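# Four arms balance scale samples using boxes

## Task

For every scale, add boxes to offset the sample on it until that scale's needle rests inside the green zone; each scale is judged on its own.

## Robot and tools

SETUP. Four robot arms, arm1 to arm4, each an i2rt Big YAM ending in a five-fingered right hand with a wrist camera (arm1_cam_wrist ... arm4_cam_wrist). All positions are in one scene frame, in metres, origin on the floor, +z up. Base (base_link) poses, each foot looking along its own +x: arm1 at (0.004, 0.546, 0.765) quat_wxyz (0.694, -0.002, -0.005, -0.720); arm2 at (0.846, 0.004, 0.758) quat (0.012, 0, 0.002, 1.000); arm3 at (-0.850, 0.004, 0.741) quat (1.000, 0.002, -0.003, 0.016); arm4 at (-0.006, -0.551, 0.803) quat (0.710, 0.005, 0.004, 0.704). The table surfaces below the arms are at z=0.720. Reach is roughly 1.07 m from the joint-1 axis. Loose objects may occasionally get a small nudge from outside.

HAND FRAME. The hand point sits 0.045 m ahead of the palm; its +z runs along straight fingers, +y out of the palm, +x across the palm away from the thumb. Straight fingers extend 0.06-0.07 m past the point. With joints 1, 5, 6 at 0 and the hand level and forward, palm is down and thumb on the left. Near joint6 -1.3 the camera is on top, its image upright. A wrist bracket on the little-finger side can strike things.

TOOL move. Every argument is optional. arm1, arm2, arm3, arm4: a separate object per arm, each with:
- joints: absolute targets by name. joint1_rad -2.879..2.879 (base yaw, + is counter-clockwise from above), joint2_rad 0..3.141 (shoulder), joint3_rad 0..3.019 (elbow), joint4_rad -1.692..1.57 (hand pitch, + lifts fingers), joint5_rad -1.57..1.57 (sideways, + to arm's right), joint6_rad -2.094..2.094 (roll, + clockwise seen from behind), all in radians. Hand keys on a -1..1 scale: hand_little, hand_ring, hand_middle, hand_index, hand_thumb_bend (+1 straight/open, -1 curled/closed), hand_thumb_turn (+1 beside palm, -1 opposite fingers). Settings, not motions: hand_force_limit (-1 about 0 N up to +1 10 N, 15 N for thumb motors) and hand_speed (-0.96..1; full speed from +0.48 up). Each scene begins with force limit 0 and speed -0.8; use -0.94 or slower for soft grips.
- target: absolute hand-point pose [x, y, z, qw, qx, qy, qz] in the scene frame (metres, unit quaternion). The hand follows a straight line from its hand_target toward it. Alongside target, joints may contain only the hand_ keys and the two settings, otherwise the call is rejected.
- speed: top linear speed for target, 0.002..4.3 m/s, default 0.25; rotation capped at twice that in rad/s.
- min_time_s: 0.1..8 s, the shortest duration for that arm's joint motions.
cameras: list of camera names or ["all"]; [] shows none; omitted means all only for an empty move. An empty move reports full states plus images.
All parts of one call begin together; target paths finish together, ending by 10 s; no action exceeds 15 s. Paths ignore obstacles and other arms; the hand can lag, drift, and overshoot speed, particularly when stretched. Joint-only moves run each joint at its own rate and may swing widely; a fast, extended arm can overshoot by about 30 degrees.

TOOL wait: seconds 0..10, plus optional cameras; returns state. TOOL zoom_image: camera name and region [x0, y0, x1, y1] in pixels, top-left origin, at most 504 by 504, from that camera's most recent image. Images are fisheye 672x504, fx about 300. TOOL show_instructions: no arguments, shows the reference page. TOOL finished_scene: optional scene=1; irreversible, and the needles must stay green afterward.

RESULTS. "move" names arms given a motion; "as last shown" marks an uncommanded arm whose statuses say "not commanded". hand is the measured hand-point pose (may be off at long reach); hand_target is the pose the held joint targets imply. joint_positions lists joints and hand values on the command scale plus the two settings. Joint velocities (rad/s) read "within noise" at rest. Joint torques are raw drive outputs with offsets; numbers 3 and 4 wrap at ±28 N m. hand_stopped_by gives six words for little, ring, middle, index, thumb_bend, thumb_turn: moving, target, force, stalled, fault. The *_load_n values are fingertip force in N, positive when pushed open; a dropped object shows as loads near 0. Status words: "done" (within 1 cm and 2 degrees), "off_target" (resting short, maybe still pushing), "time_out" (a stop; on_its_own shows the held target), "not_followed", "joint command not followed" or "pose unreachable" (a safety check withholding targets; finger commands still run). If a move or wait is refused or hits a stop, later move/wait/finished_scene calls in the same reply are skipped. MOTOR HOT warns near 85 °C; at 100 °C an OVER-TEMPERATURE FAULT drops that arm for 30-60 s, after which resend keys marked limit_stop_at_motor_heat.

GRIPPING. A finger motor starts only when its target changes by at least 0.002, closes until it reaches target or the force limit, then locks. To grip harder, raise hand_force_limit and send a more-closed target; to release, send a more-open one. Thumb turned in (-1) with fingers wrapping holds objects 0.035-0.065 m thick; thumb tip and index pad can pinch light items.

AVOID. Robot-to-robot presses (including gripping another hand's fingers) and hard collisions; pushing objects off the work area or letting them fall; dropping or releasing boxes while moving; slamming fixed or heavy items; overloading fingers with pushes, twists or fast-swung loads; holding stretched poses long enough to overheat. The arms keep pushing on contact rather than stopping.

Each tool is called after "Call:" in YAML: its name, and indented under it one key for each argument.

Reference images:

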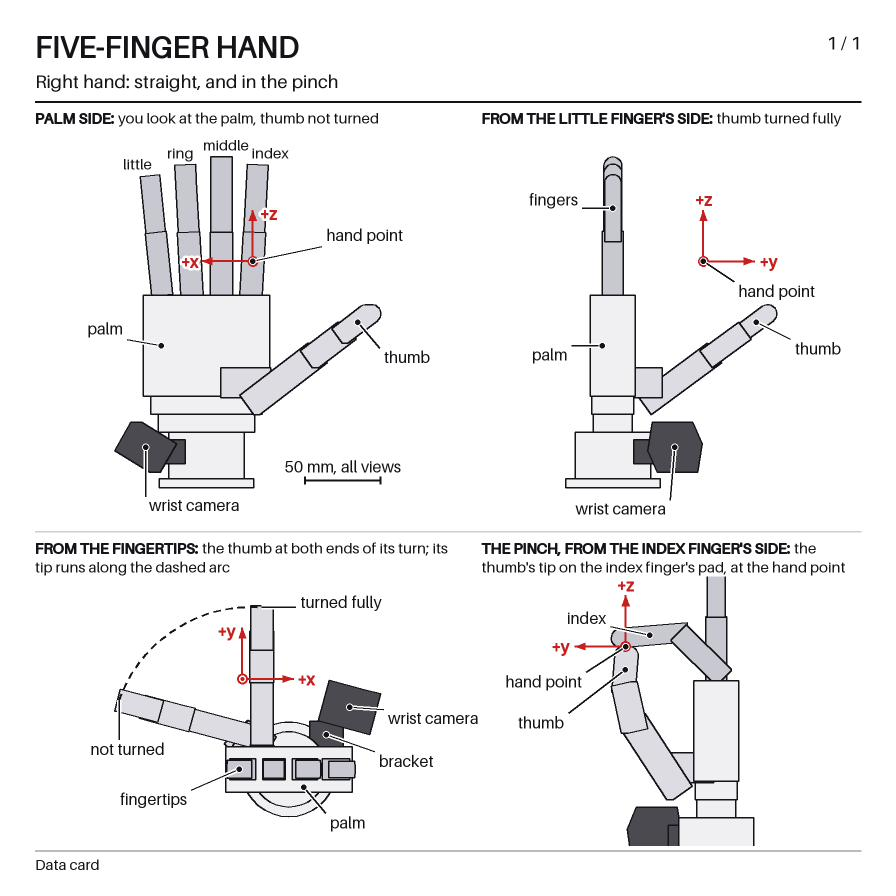

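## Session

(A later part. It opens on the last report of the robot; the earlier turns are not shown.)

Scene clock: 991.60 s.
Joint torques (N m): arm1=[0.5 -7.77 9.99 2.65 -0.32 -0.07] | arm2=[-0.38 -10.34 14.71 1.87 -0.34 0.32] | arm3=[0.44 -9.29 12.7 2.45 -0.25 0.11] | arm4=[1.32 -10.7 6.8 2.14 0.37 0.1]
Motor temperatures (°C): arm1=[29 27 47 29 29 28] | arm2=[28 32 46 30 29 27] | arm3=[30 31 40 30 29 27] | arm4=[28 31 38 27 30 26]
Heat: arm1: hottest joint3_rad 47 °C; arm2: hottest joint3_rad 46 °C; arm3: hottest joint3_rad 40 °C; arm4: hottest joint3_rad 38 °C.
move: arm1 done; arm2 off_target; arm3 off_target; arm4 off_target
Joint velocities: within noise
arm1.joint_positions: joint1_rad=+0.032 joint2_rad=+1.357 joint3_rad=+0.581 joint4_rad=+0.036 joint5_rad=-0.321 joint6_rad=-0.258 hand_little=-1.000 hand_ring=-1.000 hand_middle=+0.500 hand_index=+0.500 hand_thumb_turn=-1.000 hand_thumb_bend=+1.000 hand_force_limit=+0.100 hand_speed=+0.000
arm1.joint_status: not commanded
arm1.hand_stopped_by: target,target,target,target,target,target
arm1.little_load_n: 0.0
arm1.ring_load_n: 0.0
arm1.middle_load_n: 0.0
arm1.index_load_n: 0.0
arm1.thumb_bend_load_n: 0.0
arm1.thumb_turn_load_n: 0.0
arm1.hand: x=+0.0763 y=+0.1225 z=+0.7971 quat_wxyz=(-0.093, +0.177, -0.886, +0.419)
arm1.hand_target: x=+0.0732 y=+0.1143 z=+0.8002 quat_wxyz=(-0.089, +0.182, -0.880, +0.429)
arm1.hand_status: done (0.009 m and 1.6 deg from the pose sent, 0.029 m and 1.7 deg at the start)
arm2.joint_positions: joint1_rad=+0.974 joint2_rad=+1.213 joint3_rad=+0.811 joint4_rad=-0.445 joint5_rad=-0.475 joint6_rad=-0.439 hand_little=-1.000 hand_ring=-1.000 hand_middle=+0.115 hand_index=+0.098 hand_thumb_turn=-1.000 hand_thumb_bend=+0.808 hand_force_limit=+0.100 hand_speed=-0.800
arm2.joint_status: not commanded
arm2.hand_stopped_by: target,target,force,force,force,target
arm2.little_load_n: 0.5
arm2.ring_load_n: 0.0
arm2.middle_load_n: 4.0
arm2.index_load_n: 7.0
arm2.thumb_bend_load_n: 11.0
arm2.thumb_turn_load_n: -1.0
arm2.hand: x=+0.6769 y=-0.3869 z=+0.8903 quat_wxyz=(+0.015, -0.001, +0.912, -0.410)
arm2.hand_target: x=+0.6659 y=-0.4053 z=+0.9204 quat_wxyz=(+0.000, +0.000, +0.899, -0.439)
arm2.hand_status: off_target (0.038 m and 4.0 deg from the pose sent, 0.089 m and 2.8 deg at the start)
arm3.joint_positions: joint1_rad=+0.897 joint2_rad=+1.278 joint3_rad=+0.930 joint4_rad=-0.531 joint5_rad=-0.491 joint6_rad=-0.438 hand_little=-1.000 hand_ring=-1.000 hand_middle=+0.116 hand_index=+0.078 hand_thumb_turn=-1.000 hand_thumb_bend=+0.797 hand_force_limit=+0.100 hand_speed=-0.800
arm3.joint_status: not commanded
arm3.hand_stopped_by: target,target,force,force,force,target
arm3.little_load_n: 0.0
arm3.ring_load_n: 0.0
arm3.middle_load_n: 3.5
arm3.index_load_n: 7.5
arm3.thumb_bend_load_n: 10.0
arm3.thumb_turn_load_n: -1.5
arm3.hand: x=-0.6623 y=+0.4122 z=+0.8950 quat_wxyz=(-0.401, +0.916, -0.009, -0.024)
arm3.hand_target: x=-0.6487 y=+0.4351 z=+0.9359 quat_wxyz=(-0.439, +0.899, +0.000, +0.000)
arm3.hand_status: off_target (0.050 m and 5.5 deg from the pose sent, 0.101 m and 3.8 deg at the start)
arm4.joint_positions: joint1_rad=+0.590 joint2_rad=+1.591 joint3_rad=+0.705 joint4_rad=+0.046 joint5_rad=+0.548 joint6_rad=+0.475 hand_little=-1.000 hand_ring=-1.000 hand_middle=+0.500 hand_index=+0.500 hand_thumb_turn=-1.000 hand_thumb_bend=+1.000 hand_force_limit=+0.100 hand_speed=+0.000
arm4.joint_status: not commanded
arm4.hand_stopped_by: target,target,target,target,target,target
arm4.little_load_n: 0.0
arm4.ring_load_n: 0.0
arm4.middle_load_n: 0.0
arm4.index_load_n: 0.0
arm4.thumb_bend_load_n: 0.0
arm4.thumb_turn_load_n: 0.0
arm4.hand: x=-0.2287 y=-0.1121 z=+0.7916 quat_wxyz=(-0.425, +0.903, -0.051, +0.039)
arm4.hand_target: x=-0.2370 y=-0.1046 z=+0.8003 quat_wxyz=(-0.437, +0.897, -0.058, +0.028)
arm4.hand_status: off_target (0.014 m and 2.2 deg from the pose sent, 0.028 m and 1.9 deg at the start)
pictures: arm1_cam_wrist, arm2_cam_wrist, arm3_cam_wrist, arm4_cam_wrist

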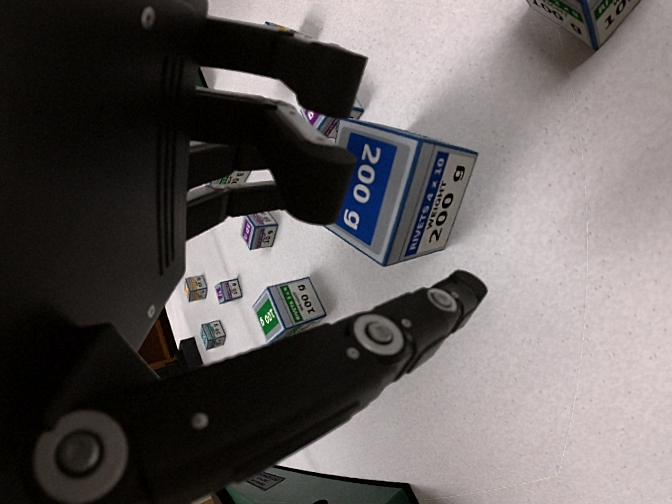

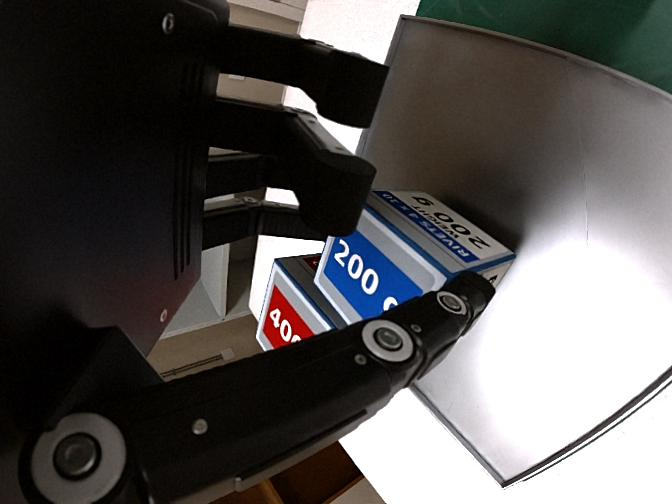

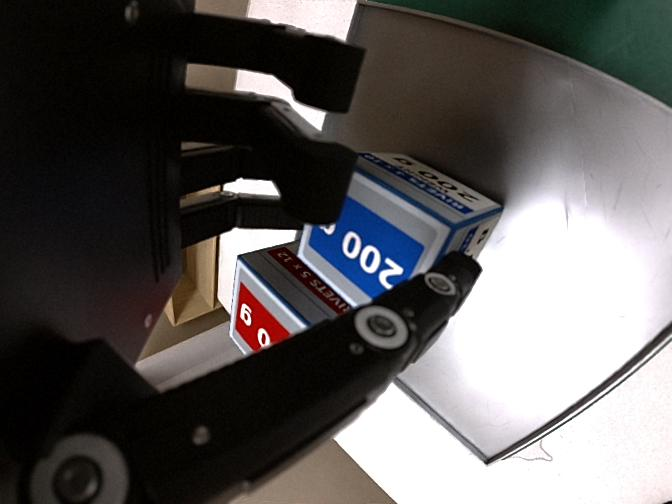

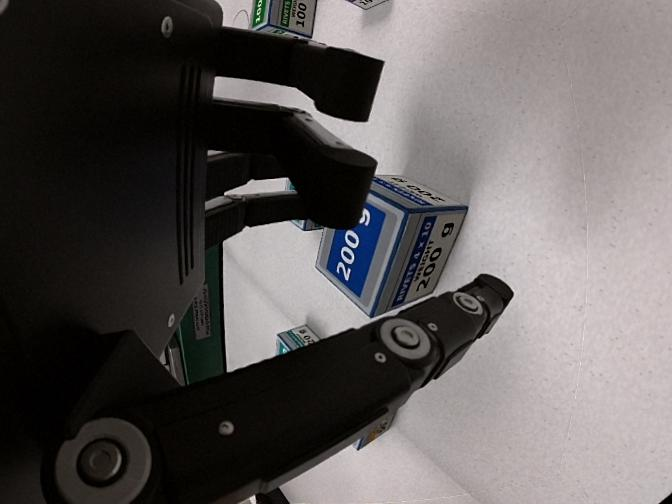

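Call:
move:
  arm1: {"target": [0.0644, 0.1095, 0.769, -0.1023, 0.2098, -0.8739, 0.4263], "speed": 0.25, "joints": {"hand_speed": -0.8, "hand_index": 0.4, "hand_middle": 0.4}}
  arm2: {"target": [0.655, -0.413, 0.915, 0, 0, -0.8988, 0.4384], "speed": 0.25}
  arm3: {"target": [-0.640, 0.443, 0.945, 0.4384, -0.8988, 0, 0], "speed": 0.25}
  arm4: {"target": [-0.2455, -0.1018, 0.773, 0.4379, -0.8977, 0.0431, -0.021], "speed": 0.25, "joints": {"hand_speed": -0.8}}
  cameras: ["arm1_cam_wrist", "arm4_cam_wrist"]

Call:
move:
  arm1: {"joints": {"hand_thumb_bend": 0.5, "hand_index": 0.0, "hand_middle": 0.0}}
  arm2: {"target": [0.657, -0.411, 0.872, 0, 0, -0.8988, 0.4384], "speed": 0.15}
  arm3: {"target": [-0.643, 0.441, 0.888, 0.4384, -0.8988, 0, 0], "speed": 0.15}
  arm4: {"joints": {"hand_thumb_bend": 0.5, "hand_index": 0.0, "hand_middle": 0.0}}
  cameras: ["all"]

Scene clock: 1026.03 s.
Joint torques (N m): arm1=[0.15 -8.7 9.14 2.61 -0.38 -0.08] | arm2=[-1.14 -9.29 14.72 1.62 -0.54 0.17] | arm3=[-0.09 -8.76 14.3 1.65 -0.39 0.04] | arm4=[1.67 -11.4 5.96 2.17 0.18 -0.11]
Motor temperatures (°C): arm1=[29 27 45 29 29 28] | arm2=[28 32 45 30 29 27] | arm3=[30 31 40 30 29 27] | arm4=[28 31 38 27 30 26]
Heat: arm1: hottest joint3_rad 45 °C; arm2: hottest joint3_rad 45 °C; arm3: hottest joint3_rad 40 °C; arm4: hottest joint3_rad 38 °C.
move: arm1 done; arm2 off_target; arm3 off_target; arm4 off_target
Joint velocities: within noise
arm1.joint_positions: joint1_rad=-0.008 joint2_rad=+1.466 joint3_rad=+0.581 joint4_rad=+0.120 joint5_rad=-0.400 joint6_rad=-0.331 hand_little=-1.000 hand_ring=-1.000 hand_middle=+0.400 hand_index=+0.400 hand_thumb_turn=-1.000 hand_thumb_bend=+1.000 hand_force_limit=+0.100 hand_speed=-0.800
arm1.joint_status: all done
arm1.hand_stopped_by: target,target,target,target,target,target
arm1.little_load_n: 0.0
arm1.ring_load_n: 0.0
arm1.middle_load_n: 0.0
arm1.index_load_n: 0.0
arm1.thumb_bend_load_n: 0.0
arm1.thumb_turn_load_n: 0.0
arm1.hand: x=+0.0687 y=+0.1175 z=+0.7673 quat_wxyz=(-0.108, +0.205, -0.879, +0.416)
arm1.hand_target: x=+0.0644 y=+0.1096 z=+0.7692 quat_wxyz=(-0.102, +0.210, -0.874, +0.426)
arm1.hand_status: done (0.009 m and 1.5 deg from the pose sent, 0.033 m and 4.2 deg at the start)
arm2.joint_positions: joint1_rad=+0.969 joint2_rad=+1.236 joint3_rad=+0.828 joint4_rad=-0.430 joint5_rad=-0.478 joint6_rad=-0.439 hand_little=-1.000 hand_ring=-1.000 hand_middle=+0.115 hand_index=+0.098 hand_thumb_turn=-1.000 hand_thumb_bend=+0.808 hand_force_limit=+0.100 hand_speed=-0.800
arm2.joint_status: not commanded
arm2.hand_stopped_by: target,target,force,force,force,target
arm2.little_load_n: 0.0
arm2.ring_load_n: 0.0
arm2.middle_load_n: 4.0
arm2.index_load_n: 7.0
arm2.thumb_bend_load_n: 11.5
arm2.thumb_turn_load_n: -1.0
arm2.hand: x=+0.6701 y=-0.3941 z=+0.8905 quat_wxyz=(+0.014, +0.000, +0.910, -0.414)
arm2.hand_target: x=+0.6557 y=-0.4114 z=+0.9155 quat_wxyz=(+0.000, +0.000, +0.899, -0.438)
arm2.hand_status: off_target (0.034 m and 3.5 deg from the pose sent, 0.042 m and 4.0 deg at the start)
arm3.joint_positions: joint1_rad=+0.897 joint2_rad=+1.279 joint3_rad=+0.943 joint4_rad=-0.534 joint5_rad=-0.491 joint6_rad=-0.438 hand_little=-1.000 hand_ring=-1.000 hand_middle=+0.116 hand_index=+0.078 hand_thumb_turn=-1.000 hand_thumb_bend=+0.797 hand_force_limit=+0.100 hand_speed=-0.800
arm3.joint_status: not commanded
arm3.hand_stopped_by: target,target,force,force,force,target
arm3.little_load_n: 0.0
arm3.ring_load_n: 0.0
arm3.middle_load_n: 4.0
arm3.index_load_n: 7.5
arm3.thumb_bend_load_n: 10.0
arm3.thumb_turn_load_n: -2.0
arm3.hand: x=-0.6600 y=+0.4155 z=+0.9003 quat_wxyz=(-0.405, +0.914, -0.008, -0.022)
arm3.hand_target: x=-0.6420 y=+0.4394 z=+0.9456 quat_wxyz=(-0.439, +0.899, +0.000, +0.000)
arm3.hand_status: off_target (0.056 m and 5.0 deg from the pose sent, 0.063 m and 5.5 deg at the start)
arm4.joint_positions: joint1_rad=+0.592 joint2_rad=+1.676 joint3_rad=+0.705 joint4_rad=+0.145 joint5_rad=+0.533 joint6_rad=+0.473 hand_little=-1.000 hand_ring=-1.000 hand_middle=+0.500 hand_index=+0.500 hand_thumb_turn=-1.000 hand_thumb_bend=+1.000 hand_force_limit=+0.100 hand_speed=-0.800
arm4.joint_status: all done
arm4.hand_stopped_by: target,target,target,target,target,target
arm4.little_load_n: 0.0
arm4.ring_load_n: 0.0
arm4.middle_load_n: 0.0
arm4.index_load_n: 0.0
arm4.thumb_bend_load_n: 0.0
arm4.thumb_turn_load_n: 0.0
arm4.hand: x=-0.2376 y=-0.1062 z=+0.7664 quat_wxyz=(-0.428, +0.902, -0.048, +0.029)
arm4.hand_target: x=-0.2454 y=-0.1018 z=+0.7732 quat_wxyz=(-0.438, +0.898, -0.043, +0.021)
arm4.hand_status: off_target (0.011 m and 1.7 deg from the pose sent, 0.027 m and 2.8 deg at the start)

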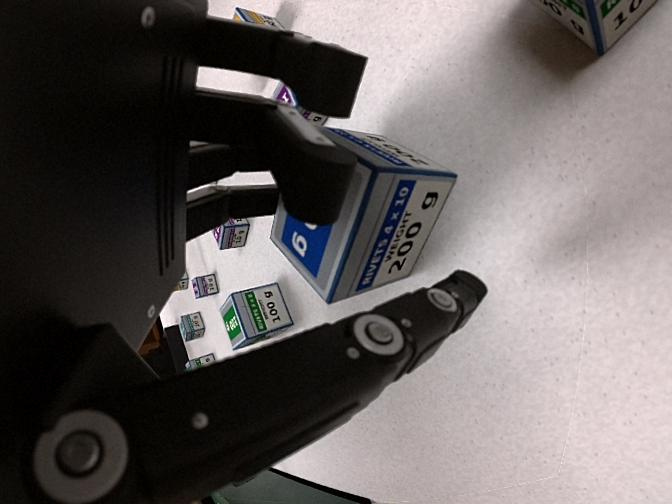

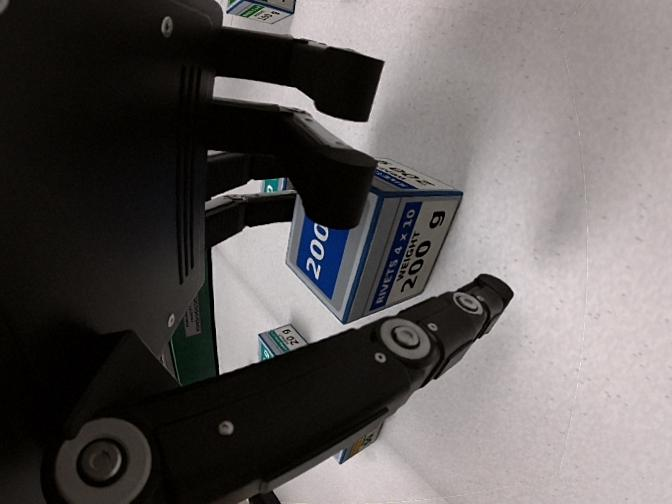

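Scene clock: 1028.03 s.
Joint torques (N m): arm1=[0.26 -8.59 9.05 2.51 -0.33 -0.07] | arm2=[-0.56 -9.11 9.85 1.91 -0.35 0.17] | arm3=[0.03 -9.17 7.25 2.54 -0.25 0.09] | arm4=[1.67 -11.34 5.97 2.06 0.2 -0.1]
Motor temperatures (°C): arm1=[29 27 45 29 29 28] | arm2=[28 32 45 30 29 27] | arm3=[30 31 40 30 29 27] | arm4=[28 31 38 27 30 26]
Heat: arm1: hottest joint3_rad 45 °C; arm2: hottest joint3_rad 45 °C; arm3: hottest joint3_rad 40 °C; arm4: hottest joint3_rad 38 °C.
move: arm1 off_target; arm2 done; arm3 done; arm4 off_target
Joint velocities: within noise
arm1.joint_positions: joint1_rad=-0.008 joint2_rad=+1.466 joint3_rad=+0.581 joint4_rad=+0.122 joint5_rad=-0.400 joint6_rad=-0.332 hand_little=-1.000 hand_ring=-1.000 hand_middle=+0.003 hand_index=+0.001 hand_thumb_turn=-1.000 hand_thumb_bend=+0.798 hand_force_limit=+0.100 hand_speed=-0.800
arm1.joint_status: hand_thumb_bend off_target (ended at +0.798, target +0.500); the others done
arm1.hand_stopped_by: target,target,force,target,force,target
arm1.little_load_n: 0.0
arm1.ring_load_n: 0.0
arm1.middle_load_n: 6.0
arm1.index_load_n: 4.0
arm1.thumb_bend_load_n: 9.0
arm1.thumb_turn_load_n: 0.0
arm1.hand: x=+0.0687 y=+0.1171 z=+0.7676 quat_wxyz=(-0.108, +0.206, -0.879, +0.417)
arm1.hand_target: x=+0.0644 y=+0.1096 z=+0.7692 quat_wxyz=(-0.102, +0.210, -0.874, +0.426)
arm1.hand_status: not commanded
arm2.joint_positions: joint1_rad=+0.969 joint2_rad=+1.282 joint3_rad=+0.795 joint4_rad=-0.297 joint5_rad=-0.480 joint6_rad=-0.438 hand_little=-1.000 hand_ring=-1.000 hand_middle=+0.115 hand_index=+0.098 hand_thumb_turn=-1.000 hand_thumb_bend=+0.808 hand_force_limit=+0.100 hand_speed=-0.800
arm2.joint_status: not commanded
arm2.hand_stopped_by: target,target,force,force,force,target
arm2.little_load_n: 0.0
arm2.ring_load_n: 0.0
arm2.middle_load_n: 4.0
arm2.index_load_n: 7.0
arm2.thumb_bend_load_n: 11.5
arm2.thumb_turn_load_n: -1.5
arm2.hand: x=+0.6605 y=-0.4079 z=+0.8727 quat_wxyz=(+0.000, -0.007, +0.901, -0.434)
arm2.hand_target: x=+0.6571 y=-0.4109 z=+0.8721 quat_wxyz=(+0.000, +0.000, +0.899, -0.438)
arm2.hand_status: done (0.005 m and 0.9 deg from the pose sent, 0.028 m and 3.5 deg at the start)
arm3.joint_positions: joint1_rad=+0.897 joint2_rad=+1.326 joint3_rad=+0.927 joint4_rad=-0.395 joint5_rad=-0.492 joint6_rad=-0.435 hand_little=-1.000 hand_ring=-1.000 hand_middle=+0.116 hand_index=+0.078 hand_thumb_turn=-1.000 hand_thumb_bend=+0.797 hand_force_limit=+0.100 hand_speed=-0.800
arm3.joint_status: not commanded
arm3.hand_stopped_by: target,target,force,force,force,target
arm3.little_load_n: 0.0
arm3.ring_load_n: 0.0
arm3.middle_load_n: 3.5
arm3.index_load_n: 7.0
arm3.thumb_bend_load_n: 9.5
arm3.thumb_turn_load_n: -2.0
arm3.hand: x=-0.6443 y=+0.4371 z=+0.8886 quat_wxyz=(-0.433, +0.902, +0.001, -0.002)
arm3.hand_target: x=-0.6430 y=+0.4409 z=+0.8880 quat_wxyz=(-0.438, +0.899, +0.000, +0.000)
arm3.hand_status: done (0.004 m and 0.8 deg from the pose sent, 0.033 m and 5.0 deg at the start)
arm4.joint_positions: joint1_rad=+0.593 joint2_rad=+1.676 joint3_rad=+0.705 joint4_rad=+0.148 joint5_rad=+0.532 joint6_rad=+0.472 hand_little=-1.000 hand_ring=-1.000 hand_middle=+0.041 hand_index=+0.023 hand_thumb_turn=-1.000 hand_thumb_bend=+0.767 hand_force_limit=+0.100 hand_speed=-0.800
arm4.joint_status: hand_middle off_target (ended at +0.041, target +0.000); hand_index off_target (ended at +0.023, target +0.000); hand_thumb_bend off_target (ended at +0.767, target +0.500)
arm4.hand_stopped_by: target,target,force,force,force,target
arm4.little_load_n: 0.0
arm4.ring_load_n: 0.0
arm4.middle_load_n: 5.0
arm4.index_load_n: 7.0
arm4.thumb_bend_load_n: 10.5
arm4.thumb_turn_load_n: -1.5
arm4.hand: x=-0.2382 y=-0.1059 z=+0.7668 quat_wxyz=(-0.428, +0.902, -0.048, +0.028)
arm4.hand_target: x=-0.2455 y=-0.1019 z=+0.7732 quat_wxyz=(-0.438, +0.898, -0.043, +0.021)
arm4.hand_status: not commanded
pictures: arm1_cam_wrist, arm2_cam_wrist, arm3_cam_wrist, arm4_cam_wrist

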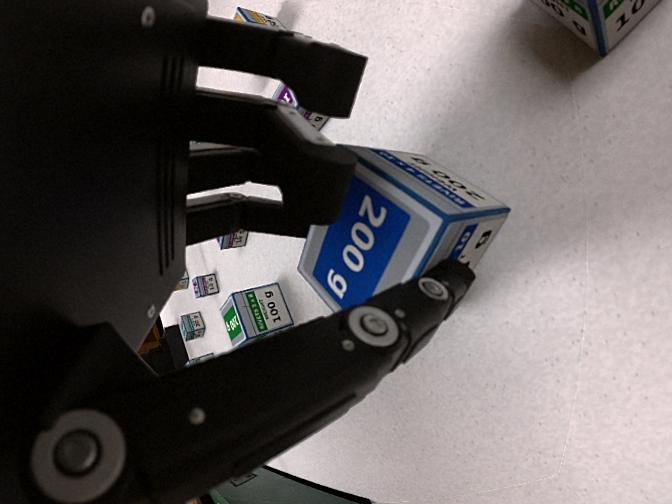

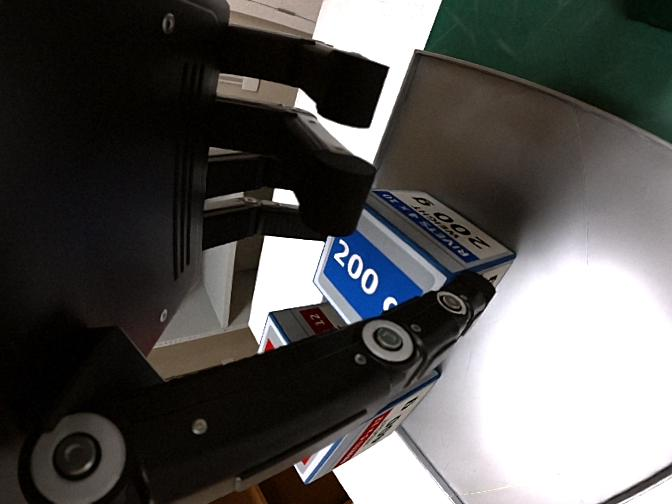

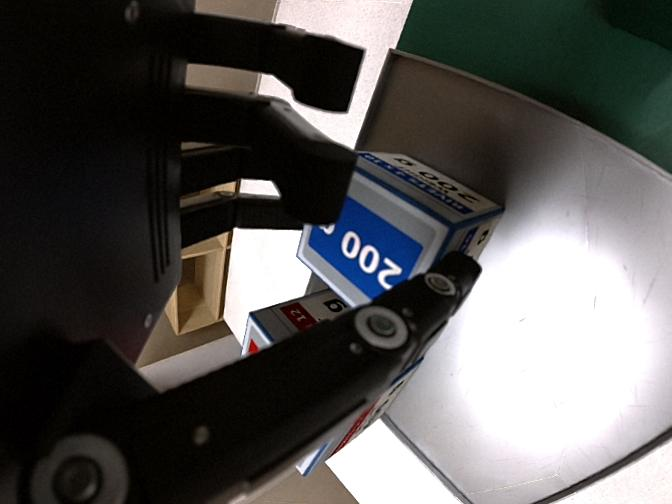

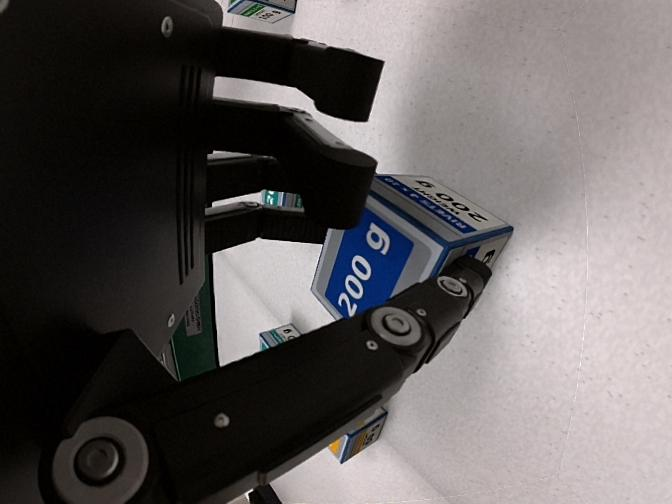

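Call:
move:
  arm1: {"target": [0.0644, 0.1095, 0.88, -0.1023, 0.2098, -0.8739, 0.4263], "speed": 0.3}
  arm2: {"target": [0.657, -0.411, 0.865, 0, 0, -0.8988, 0.4384], "speed": 0.05}
  arm3: {"target": [-0.643, 0.441, 0.882, 0.4384, -0.8988, 0, 0], "speed": 0.05}
  arm4: {"target": [-0.2455, -0.1018, 0.88, 0.4379, -0.8977, 0.0431, -0.021], "speed": 0.3}

Scene clock: 1036.80 s.
Joint torques (N m): arm1=[0.26 -7.59 15.27 1.2 -0.3 -0.04] | arm2=[-1.08 -9.23 9.46 1.73 -0.35 0.17] | arm3=[-0.91 -8.53 6.95 2.54 -0.24 0.07] | arm4=[1.67 -10.23 10.39 1.2 0.33 -0.03]
Motor temperatures (°C): arm1=[29 27 45 29 29 28] | arm2=[28 32 44 30 29 27] | arm3=[30 31 40 30 29 27] | arm4=[28 31 38 27 30 26]
Heat: arm1: hottest joint3_rad 45 °C; arm2: hottest joint3_rad 44 °C; arm3: hottest joint3_rad 40 °C; arm4: hottest joint3_rad 38 °C.
move: arm1 off_target; arm2 done; arm3 done; arm4 off_target
Joint velocities: within noise
arm1.joint_positions: joint1_rad=-0.008 joint2_rad=+1.225 joint3_rad=+0.681 joint4_rad=-0.242 joint5_rad=-0.400 joint6_rad=-0.334 hand_little=-1.000 hand_ring=-1.000 hand_middle=+0.003 hand_index=+0.001 hand_thumb_turn=-1.000 hand_thumb_bend=+0.799 hand_force_limit=+0.100 hand_speed=-0.800
arm1.joint_status: not commanded
arm1.hand_stopped_by: target,target,force,target,force,target
arm1.little_load_n: 0.0
arm1.ring_load_n: 0.0
arm1.middle_load_n: 6.0
arm1.index_load_n: 3.5
arm1.thumb_bend_load_n: 9.0
arm1.thumb_turn_load_n: -0.5
arm1.hand: x=+0.0689 y=+0.1301 z=+0.8581 quat_wxyz=(-0.110, +0.205, -0.883, +0.408)
arm1.hand_target: x=+0.0644 y=+0.1106 z=+0.8803 quat_wxyz=(-0.102, +0.210, -0.874, +0.427)
arm1.hand_status: off_target (0.030 m and 2.6 deg from the pose sent, 0.113 m and 1.4 deg at the start)
arm2.joint_positions: joint1_rad=+0.969 joint2_rad=+1.282 joint3_rad=+0.789 joint4_rad=-0.274 joint5_rad=-0.480 joint6_rad=-0.436 hand_little=-1.000 hand_ring=-1.000 hand_middle=+0.115 hand_index=+0.098 hand_thumb_turn=-1.000 hand_thumb_bend=+0.808 hand_force_limit=+0.100 hand_speed=-0.800
arm2.joint_status: not commanded
arm2.hand_stopped_by: target,target,force,force,force,target
arm2.little_load_n: 0.0
arm2.ring_load_n: 0.0
arm2.middle_load_n: 4.0
arm2.index_load_n: 7.0
arm2.thumb_bend_load_n: 11.0
arm2.thumb_turn_load_n: -1.5
arm2.hand: x=+0.6593 y=-0.4099 z=+0.8726 quat_wxyz=(-0.004, -0.008, +0.898, -0.440)
arm2.hand_target: x=+0.6571 y=-0.4108 z=+0.8651 quat_wxyz=(+0.000, +0.000, +0.899, -0.438)
arm2.hand_status: done (0.008 m and 1.0 deg from the pose sent, 0.009 m and 0.9 deg at the start)
arm3.joint_positions: joint1_rad=+0.897 joint2_rad=+1.326 joint3_rad=+0.922 joint4_rad=-0.375 joint5_rad=-0.492 joint6_rad=-0.431 hand_little=-1.000 hand_ring=-1.000 hand_middle=+0.116 hand_index=+0.078 hand_thumb_turn=-1.000 hand_thumb_bend=+0.797 hand_force_limit=+0.100 hand_speed=-0.800
arm3.joint_status: not commanded
arm3.hand_stopped_by: target,target,force,force,force,target
arm3.little_load_n: 0.0
arm3.ring_load_n: 0.0
arm3.middle_load_n: 3.5
arm3.index_load_n: 7.0
arm3.thumb_bend_load_n: 9.5
arm3.thumb_turn_load_n: -2.0
arm3.hand: x=-0.6432 y=+0.4390 z=+0.8885 quat_wxyz=(-0.438, +0.899, +0.001, +0.001)
arm3.hand_target: x=-0.6430 y=+0.4409 z=+0.8821 quat_wxyz=(-0.438, +0.899, +0.000, +0.000)
arm3.hand_status: done (0.007 m and 0.2 deg from the pose sent, 0.008 m and 0.8 deg at the start)
arm4.joint_positions: joint1_rad=+0.595 joint2_rad=+1.433 joint3_rad=+0.769 joint4_rad=-0.179 joint5_rad=+0.530 joint6_rad=+0.464 hand_little=-1.000 hand_ring=-1.000 hand_middle=+0.041 hand_index=+0.023 hand_thumb_turn=-1.000 hand_thumb_bend=+0.767 hand_force_limit=+0.100 hand_speed=-0.800
arm4.joint_status: not commanded
arm4.hand_stopped_by: target,target,force,force,force,target
arm4.little_load_n: 0.0
arm4.ring_load_n: 0.0
arm4.middle_load_n: 5.0
arm4.index_load_n: 5.5
arm4.thumb_bend_load_n: 10.5
arm4.thumb_turn_load_n: -1.5
arm4.hand: x=-0.2318 y=-0.1164 z=+0.8581 quat_wxyz=(-0.421, +0.906, -0.040, +0.034)
arm4.hand_target: x=-0.2451 y=-0.1027 z=+0.8804 quat_wxyz=(-0.438, +0.898, -0.043, +0.021)
arm4.hand_status: off_target (0.030 m and 2.7 deg from the pose sent, 0.114 m and 1.6 deg at the start)
pictures: none

Call:
move:
  arm1: {"target": [0.27, 0.33, 0.96, -0.2192, 0.4494, -0.7783, 0.3797], "speed": 0.5}
  arm2: {"joints": {"hand_speed": -0.5, "hand_thumb_bend": 1.0, "hand_index": 0.5, "hand_middle": 0.5}}
  arm3: {"joints": {"hand_speed": -0.5, "hand_thumb_bend": 1.0, "hand_index": 0.6, "hand_middle": 0.6}}
  arm4: {"target": [-0.27, -0.33, 0.96, 0.3797, -0.7783, -0.4494, 0.2192], "speed": 0.5}

Call:
move:
  arm1: {"target": [0.36, 0.375, 0.965, -0.31, 0.6355, -0.6355, 0.31], "speed": 0.4}
  arm2: {"target": [0.657, -0.418, 0.98, 0, 0, -0.8988, 0.4384], "speed": 0.3}
  arm3: {"target": [-0.643, 0.448, 0.99, 0.4384, -0.8988, 0, 0], "speed": 0.3}
  arm4: {"target": [-0.35, -0.365, 0.965, 0.31, -0.6355, -0.6355, 0.31], "speed": 0.4}
  cameras: ["all"]

Scene clock: 1070.20 s.
Joint torques (N m): arm1=[0.73 -3.96 15.05 1.31 -0.06 0.24] | arm2=[-0.91 -9.52 9.55 1.54 -0.36 0.16] | arm3=[0.09 -8.7 7.21 2.32 -0.27 0.01] | arm4=[1.08 -4.42 10.96 1.39 -0.34 -0.09]
Motor temperatures (°C): arm1=[29 27 49 29 29 28] | arm2=[28 32 42 30 29 27] | arm3=[30 31 38 30 29 27] | arm4=[28 31 39 27 30 26]
Heat: arm1: hottest joint3_rad 49 °C; arm2: hottest joint3_rad 42 °C; arm3: hottest joint3_rad 38 °C; arm4: hottest joint3_rad 39 °C.
move: arm1 off_target; arm2 done; arm3 done; arm4 off_target
Joint velocities: within noise
arm1.joint_positions: joint1_rad=+0.715 joint2_rad=+0.805 joint3_rad=+0.652 joint4_rad=-0.590 joint5_rad=-0.293 joint6_rad=-0.248 hand_little=-1.000 hand_ring=-1.000 hand_middle=+0.003 hand_index=+0.001 hand_thumb_turn=-1.000 hand_thumb_bend=+0.799 hand_force_limit=+0.100 hand_speed=-0.800
arm1.joint_status: not commanded
arm1.hand_stopped_by: target,target,force,target,force,target
arm1.little_load_n: 0.0
arm1.ring_load_n: 0.0
arm1.middle_load_n: 6.0
arm1.index_load_n: 3.0
arm1.thumb_bend_load_n: 9.0
arm1.thumb_turn_load_n: 0.0
arm1.hand: x=+0.2645 y=+0.3345 z=+0.9391 quat_wxyz=(-0.214, +0.457, -0.782, +0.365)
arm1.hand_target: x=+0.2697 y=+0.3303 z=+0.9598 quat_wxyz=(-0.219, +0.450, -0.778, +0.380)
arm1.hand_status: off_target (0.022 m and 2.0 deg from the pose sent, 0.301 m and 33.2 deg at the start)
arm2.joint_positions: joint1_rad=+0.969 joint2_rad=+1.286 joint3_rad=+0.787 joint4_rad=-0.270 joint5_rad=-0.480 joint6_rad=-0.436 hand_little=-1.000 hand_ring=-1.000 hand_middle=+0.500 hand_index=+0.500 hand_thumb_turn=-1.000 hand_thumb_bend=+1.000 hand_force_limit=+0.100 hand_speed=-0.500
arm2.joint_status: all done
arm2.hand_stopped_by: target,target,target,target,target,target
arm2.little_load_n: 0.0
arm2.ring_load_n: 0.0
arm2.middle_load_n: 0.0
arm2.index_load_n: 0.0
arm2.thumb_bend_load_n: 0.0
arm2.thumb_turn_load_n: 0.0
arm2.hand: x=+0.6593 y=-0.4100 z=+0.8705 quat_wxyz=(-0.003, -0.008, +0.898, -0.439)
arm2.hand_target: x=+0.6571 y=-0.4108 z=+0.8651 quat_wxyz=(+0.000, +0.000, +0.899, -0.438)
arm2.hand_status: not commanded
arm3.joint_positions: joint1_rad=+0.897 joint2_rad=+1.330 joint3_rad=+0.919 joint4_rad=-0.372 joint5_rad=-0.492 joint6_rad=-0.431 hand_little=-1.000 hand_ring=-1.000 hand_middle=+0.600 hand_index=+0.600 hand_thumb_turn=-1.000 hand_thumb_bend=+1.000 hand_force_limit=+0.100 hand_speed=-0.500
arm3.joint_status: all done
arm3.hand_stopped_by: target,target,target,target,target,target
arm3.little_load_n: 0.0
arm3.ring_load_n: 0.0
arm3.middle_load_n: 0.0
arm3.index_load_n: -0.5
arm3.thumb_bend_load_n: 0.0
arm3.thumb_turn_load_n: 0.0
arm3.hand: x=-0.6435 y=+0.4386 z=+0.8854 quat_wxyz=(-0.436, +0.900, +0.000, -0.001)
arm3.hand_target: x=-0.6430 y=+0.4409 z=+0.8820 quat_wxyz=(-0.438, +0.899, +0.000, +0.000)
arm3.hand_status: not commanded
arm4.joint_positions: joint1_rad=+0.682 joint2_rad=+0.835 joint3_rad=+0.570 joint4_rad=-0.484 joint5_rad=-0.278 joint6_rad=-0.234 hand_little=-1.000 hand_ring=-1.000 hand_middle=+0.041 hand_index=+0.023 hand_thumb_turn=-1.000 hand_thumb_bend=+0.767 hand_force_limit=+0.100 hand_speed=-0.800
arm4.joint_status: not commanded
arm4.hand_stopped_by: target,target,force,force,force,target
arm4.little_load_n: 0.0
arm4.ring_load_n: 0.0
arm4.middle_load_n: 5.0
arm4.index_load_n: 5.5
arm4.thumb_bend_load_n: 10.5
arm4.thumb_turn_load_n: -1.5
arm4.hand: x=-0.2631 y=-0.3357 z=+0.9402 quat_wxyz=(-0.362, +0.790, +0.446, -0.215)
arm4.hand_target: x=-0.2697 y=-0.3303 z=+0.9599 quat_wxyz=(-0.380, +0.778, +0.449, -0.219)
arm4.hand_status: off_target (0.022 m and 2.6 deg from the pose sent, 0.240 m and 65.9 deg at the start)
pictures: none

Scene clock: 1071.80 s.
Joint torques (N m): arm1=[0.79 -5.95 17.94 1.1 -0.6 -0.04] | arm2=[-0.21 -9.41 13.29 0.72 -0.12 0.22] | arm3=[0.56 -11.4 17.76 1.95 -0.21 0.05] | arm4=[1.14 -6.3 12.93 1.09 -0.56 -0.08]
Motor temperatures (°C): arm1=[29 27 49 29 29 28] | arm2=[28 32 42 30 29 27] | arm3=[30 31 39 30 29 27] | arm4=[28 31 40 27 30 26]
Heat: arm1: hottest joint3_rad 49 °C; arm2: hottest joint3_rad 42 °C; arm3: hottest joint3_rad 39 °C; arm4: hottest joint3_rad 40 °C.
move: arm1 off_target; arm2 off_target; arm3 off_target; arm4 off_target
Joint velocities: within noise
arm1.joint_positions: joint1_rad=+0.901 joint2_rad=+1.039 joint3_rad=+0.772 joint4_rad=-0.598 joint5_rad=-0.532 joint6_rad=-0.466 hand_little=-1.000 hand_ring=-1.000 hand_middle=+0.003 hand_index=+0.001 hand_thumb_turn=-1.000 hand_thumb_bend=+0.799 hand_force_limit=+0.100 hand_speed=-0.800
arm1.joint_status: not commanded
arm1.hand_stopped_by: target,target,force,target,force,target
arm1.little_load_n: 0.0
arm1.ring_load_n: 0.0
arm1.middle_load_n: 6.0
arm1.index_load_n: 3.0
arm1.thumb_bend_load_n: 9.0
arm1.thumb_turn_load_n: 0.0
arm1.hand: x=+0.3426 y=+0.3871 z=+0.9314 quat_wxyz=(-0.306, +0.631, -0.655, +0.283)
arm1.hand_target: x=+0.3584 y=+0.3762 z=+0.9650 quat_wxyz=(-0.310, +0.635, -0.636, +0.310)
arm1.hand_status: off_target (0.040 m and 3.9 deg from the pose sent, 0.107 m and 29.4 deg at the start)
arm2.joint_positions: joint1_rad=+0.970 joint2_rad=+1.197 joint3_rad=+0.990 joint4_rad=-0.580 joint5_rad=-0.477 joint6_rad=-0.431 hand_little=-1.000 hand_ring=-1.000 hand_middle=+0.500 hand_index=+0.500 hand_thumb_turn=-1.000 hand_thumb_bend=+1.000 hand_force_limit=+0.100 hand_speed=-0.500
arm2.joint_status: not commanded
arm2.hand_stopped_by: target,target,target,target,target,target
arm2.little_load_n: 0.0
arm2.ring_load_n: 0.0
arm2.middle_load_n: 0.0
arm2.index_load_n: 0.0
arm2.thumb_bend_load_n: 0.0
arm2.thumb_turn_load_n: 0.0
arm2.hand: x=+0.6594 y=-0.4102 z=+0.9672 quat_wxyz=(+0.002, -0.003, +0.902, -0.432)
arm2.hand_target: x=+0.6571 y=-0.4177 z=+0.9800 quat_wxyz=(+0.000, +0.000, +0.899, -0.439)
arm2.hand_status: off_target (0.015 m and 0.9 deg from the pose sent, 0.110 m and 1.0 deg at the start)
arm3.joint_positions: joint1_rad=+0.897 joint2_rad=+1.274 joint3_rad=+0.971 joint4_rad=-0.664 joint5_rad=-0.490 joint6_rad=-0.427 hand_little=-1.000 hand_ring=-1.000 hand_middle=+0.600 hand_index=+0.600 hand_thumb_turn=-1.000 hand_thumb_bend=+1.000 hand_force_limit=+0.100 hand_speed=-0.500
arm3.joint_status: not commanded
arm3.hand_stopped_by: target,target,target,target,target,target
arm3.little_load_n: 0.0
arm3.ring_load_n: 0.0
arm3.middle_load_n: 0.0
arm3.index_load_n: 0.0
arm3.thumb_bend_load_n: 0.0
arm3.thumb_turn_load_n: 0.0
arm3.hand: x=-0.6729 y=+0.3989 z=+0.9027 quat_wxyz=(-0.368, +0.928, -0.026, -0.049)
arm3.hand_target: x=-0.6508 y=+0.4358 z=+0.9878 quat_wxyz=(-0.439, +0.898, +0.000, +0.000)
arm3.hand_status: off_target (0.105 m and 10.9 deg from the pose sent, 0.105 m and 0.3 deg at the start; pose on its path clipped on 26 of 48 steps)
arm4.joint_positions: joint1_rad=+0.824 joint2_rad=+1.083 joint3_rad=+0.710 joint4_rad=-0.521 joint5_rad=-0.556 joint6_rad=-0.520 hand_little=-1.000 hand_ring=-1.000 hand_middle=+0.041 hand_index=+0.023 hand_thumb_turn=-1.000 hand_thumb_bend=+0.767 hand_force_limit=+0.100 hand_speed=-0.800
arm4.joint_status: not commanded
arm4.hand_stopped_by: target,target,force,force,force,target
arm4.little_load_n: 0.0
arm4.ring_load_n: 0.0
arm4.middle_load_n: 5.0
arm4.index_load_n: 5.5
arm4.thumb_bend_load_n: 11.0
arm4.thumb_turn_load_n: -1.5
arm4.hand: x=-0.3330 y=-0.3778 z=+0.9347 quat_wxyz=(-0.282, +0.654, +0.632, -0.306)
arm4.hand_target: x=-0.3487 y=-0.3659 z=+0.9651 quat_wxyz=(-0.310, +0.636, +0.635, -0.310)
arm4.hand_status: off_target (0.037 m and 3.8 deg from the pose sent, 0.095 m and 30.8 deg at the start)
pictures: arm1_cam_wrist, arm2_cam_wrist, arm3_cam_wrist, arm4_cam_wrist

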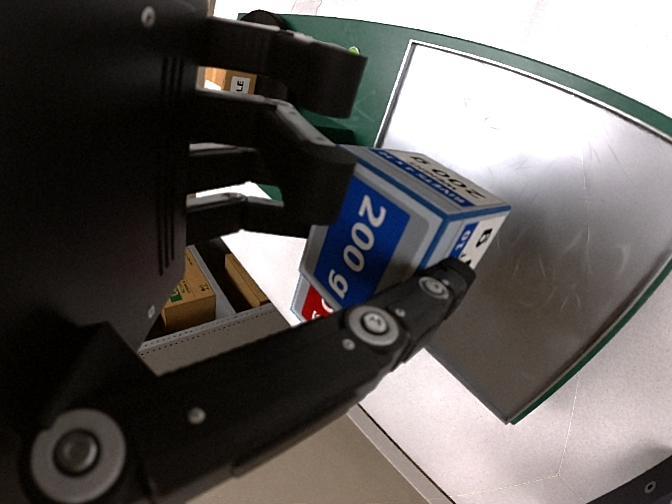

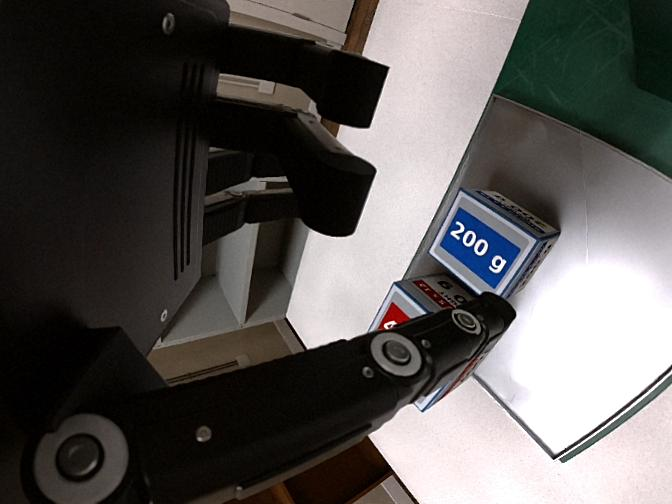

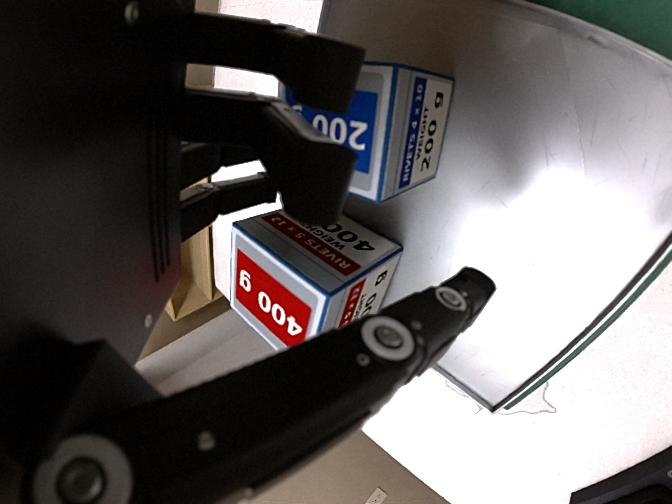

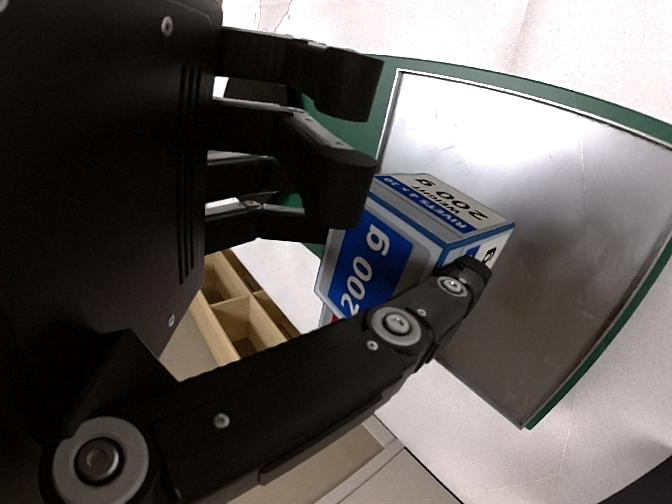

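Call:
move:
  arm1: {"target": [0.376, 0.382, 0.864, -0.31, 0.6355, -0.6355, 0.31], "speed": 0.2}
  arm2: {"target": [0.71, -0.28, 1.05, 0, 0, -0.8988, 0.4384], "speed": 0.4, "joints": {"hand_speed": 0.3, "hand_ring": 1, "hand_little": 1}}
  arm3: {"target": [-0.675, 0.400, 0.92, 0.4384, -0.8988, 0, 0], "speed": 0.2, "joints": {"hand_speed": 0.3, "hand_index": 1, "hand_middle": 1}}
  arm4: {"target": [-0.361, -0.370, 0.863, -0.31, 0.6355, 0.6355, -0.31], "speed": 0.2}
  cameras: ["all"]

Scene clock: 1117.17 s.
Joint torques (N m): arm1=[1.26 -6.95 10.22 2.78 -0.21 0.24] | arm2=[-0.97 -2.73 11.7 0.87 -0.52 -0.12] | arm3=[0.26 -6.48 7.95 2.51 -0.26 0.06] | arm4=[1.55 -6.59 7.19 2.3 -0.16 0.05]
Motor temperatures (°C): arm1=[29 27 51 29 30 28] | arm2=[28 32 44 30 28 27] | arm3=[30 32 49 30 29 27] | arm4=[28 30 44 27 30 26]
Heat: arm1: hottest joint3_rad 51 °C; arm2: hottest joint3_rad 44 °C; arm3: hottest joint3_rad 49 °C; arm4: hottest joint3_rad 44 °C.
move: arm1 done; arm2 done; arm3 done; arm4 done
Joint velocities: within noise
arm1.joint_positions: joint1_rad=+0.946 joint2_rad=+1.176 joint3_rad=+0.661 joint4_rad=-0.288 joint5_rad=-0.506 joint6_rad=-0.453 hand_little=-1.000 hand_ring=-1.000 hand_middle=+0.003 hand_index=+0.001 hand_thumb_turn=-1.000 hand_thumb_bend=+0.799 hand_force_limit=+0.100 hand_speed=-0.800
arm1.joint_status: not commanded
arm1.hand_stopped_by: target,target,force,target,force,target
arm1.little_load_n: 0.0
arm1.ring_load_n: 0.0
arm1.middle_load_n: 6.0
arm1.index_load_n: 3.0
arm1.thumb_bend_load_n: 9.0
arm1.thumb_turn_load_n: 0.0
arm1.hand: x=+0.3709 y=+0.3809 z=+0.8640 quat_wxyz=(-0.306, +0.639, -0.637, +0.305)
arm1.hand_target: x=+0.3759 y=+0.3821 z=+0.8641 quat_wxyz=(-0.310, +0.636, -0.635, +0.310)
arm1.hand_status: done (0.005 m and 0.9 deg from the pose sent, 0.075 m and 3.9 deg at the start)
arm2.joint_positions: joint1_rad=+0.827 joint2_rad=+0.805 joint3_rad=+0.961 joint4_rad=-0.986 joint5_rad=-0.579 joint6_rad=-0.527 hand_little=+1.000 hand_ring=+1.000 hand_middle=+0.500 hand_index=+0.500 hand_thumb_turn=-1.000 hand_thumb_bend=+1.000 hand_force_limit=+0.100 hand_speed=+0.300
arm2.joint_status: all done
arm2.hand_stopped_by: target,target,target,target,target,target
arm2.little_load_n: 0.0
arm2.ring_load_n: 0.0
arm2.middle_load_n: 0.0
arm2.index_load_n: 0.5
arm2.thumb_bend_load_n: 0.0
arm2.thumb_turn_load_n: 0.0
arm2.hand: x=+0.7137 y=-0.2797 z=+1.0468 quat_wxyz=(+0.003, +0.005, +0.899, -0.439)
arm2.hand_target: x=+0.7100 y=-0.2800 z=+1.0500 quat_wxyz=(+0.000, +0.000, +0.899, -0.439)
arm2.hand_status: done (0.005 m and 0.7 deg from the pose sent, 0.162 m and 0.9 deg at the start)
arm3.joint_positions: joint1_rad=+0.897 joint2_rad=+1.155 joint3_rad=+0.865 joint4_rad=-0.507 joint5_rad=-0.490 joint6_rad=-0.427 hand_little=-1.000 hand_ring=-1.000 hand_middle=+1.000 hand_index=+1.000 hand_thumb_turn=-1.000 hand_thumb_bend=+1.000 hand_force_limit=+0.100 hand_speed=+0.300
arm3.joint_status: all done
arm3.hand_stopped_by: target,target,target,target,target,target
arm3.little_load_n: 0.0
arm3.ring_load_n: 0.0
arm3.middle_load_n: 0.0
arm3.index_load_n: 0.0
arm3.thumb_bend_load_n: 0.0
arm3.thumb_turn_load_n: 0.0
arm3.hand: x=-0.6756 y=+0.3954 z=+0.9170 quat_wxyz=(-0.431, +0.902, -0.004, -0.004)
arm3.hand_target: x=-0.6750 y=+0.3999 z=+0.9201 quat_wxyz=(-0.438, +0.899, +0.000, +0.000)
arm3.hand_status: done (0.006 m and 1.2 deg from the pose sent, 0.017 m and 10.9 deg at the start)
arm4.joint_positions: joint1_rad=+0.852 joint2_rad=+1.245 joint3_rad=+0.597 joint4_rad=-0.184 joint5_rad=-0.544 joint6_rad=-0.505 hand_little=-1.000 hand_ring=-1.000 hand_middle=+0.041 hand_index=+0.022 hand_thumb_turn=-1.000 hand_thumb_bend=+0.767 hand_force_limit=+0.100 hand_speed=-0.800
arm4.joint_status: not commanded
arm4.hand_stopped_by: target,target,force,force,force,target
arm4.little_load_n: 0.0
arm4.ring_load_n: 0.0
arm4.middle_load_n: 6.0
arm4.index_load_n: 4.0
arm4.thumb_bend_load_n: 10.0
arm4.thumb_turn_load_n: -1.0
arm4.hand: x=-0.3560 y=-0.3701 z=+0.8638 quat_wxyz=(-0.305, +0.639, +0.635, -0.309)
arm4.hand_target: x=-0.3609 y=-0.3700 z=+0.8632 quat_wxyz=(-0.310, +0.635, +0.636, -0.310)
arm4.hand_status: done (0.005 m and 0.7 deg from the pose sent, 0.077 m and 3.8 deg at the start)
pictures: arm1_cam_wrist, arm2_cam_wrist, arm3_cam_wrist, arm4_cam_wrist

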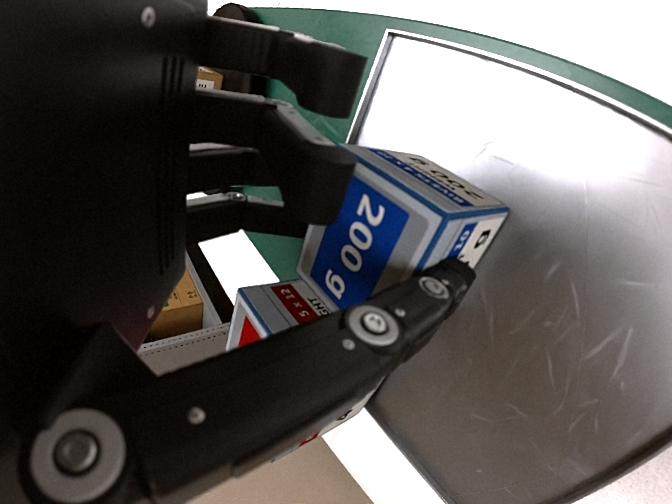

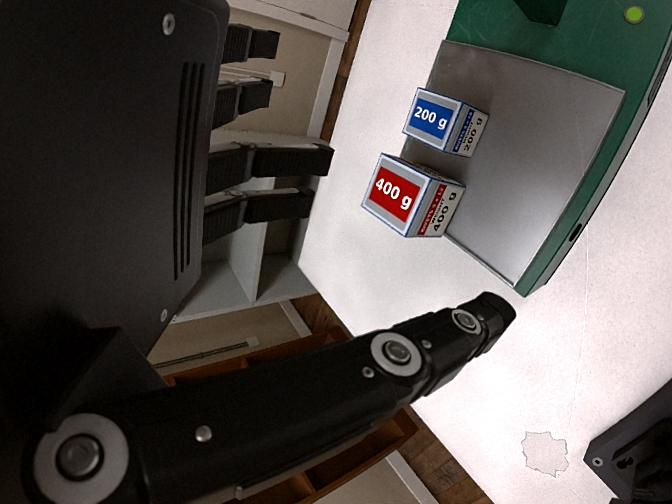

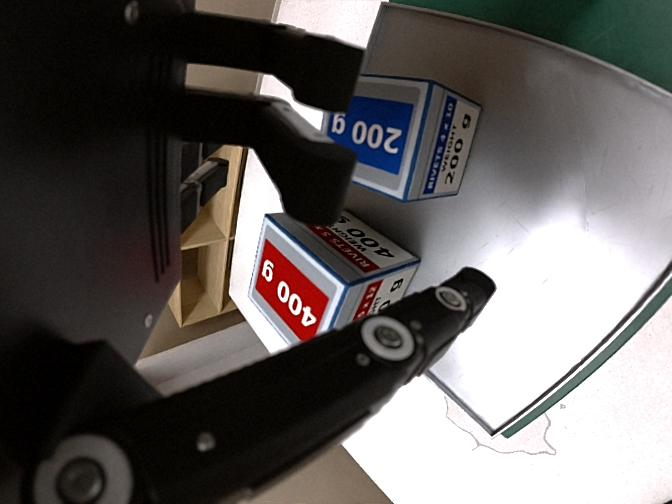

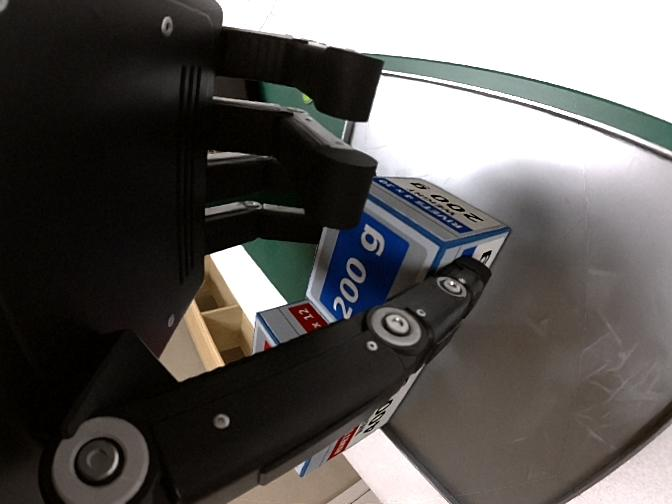

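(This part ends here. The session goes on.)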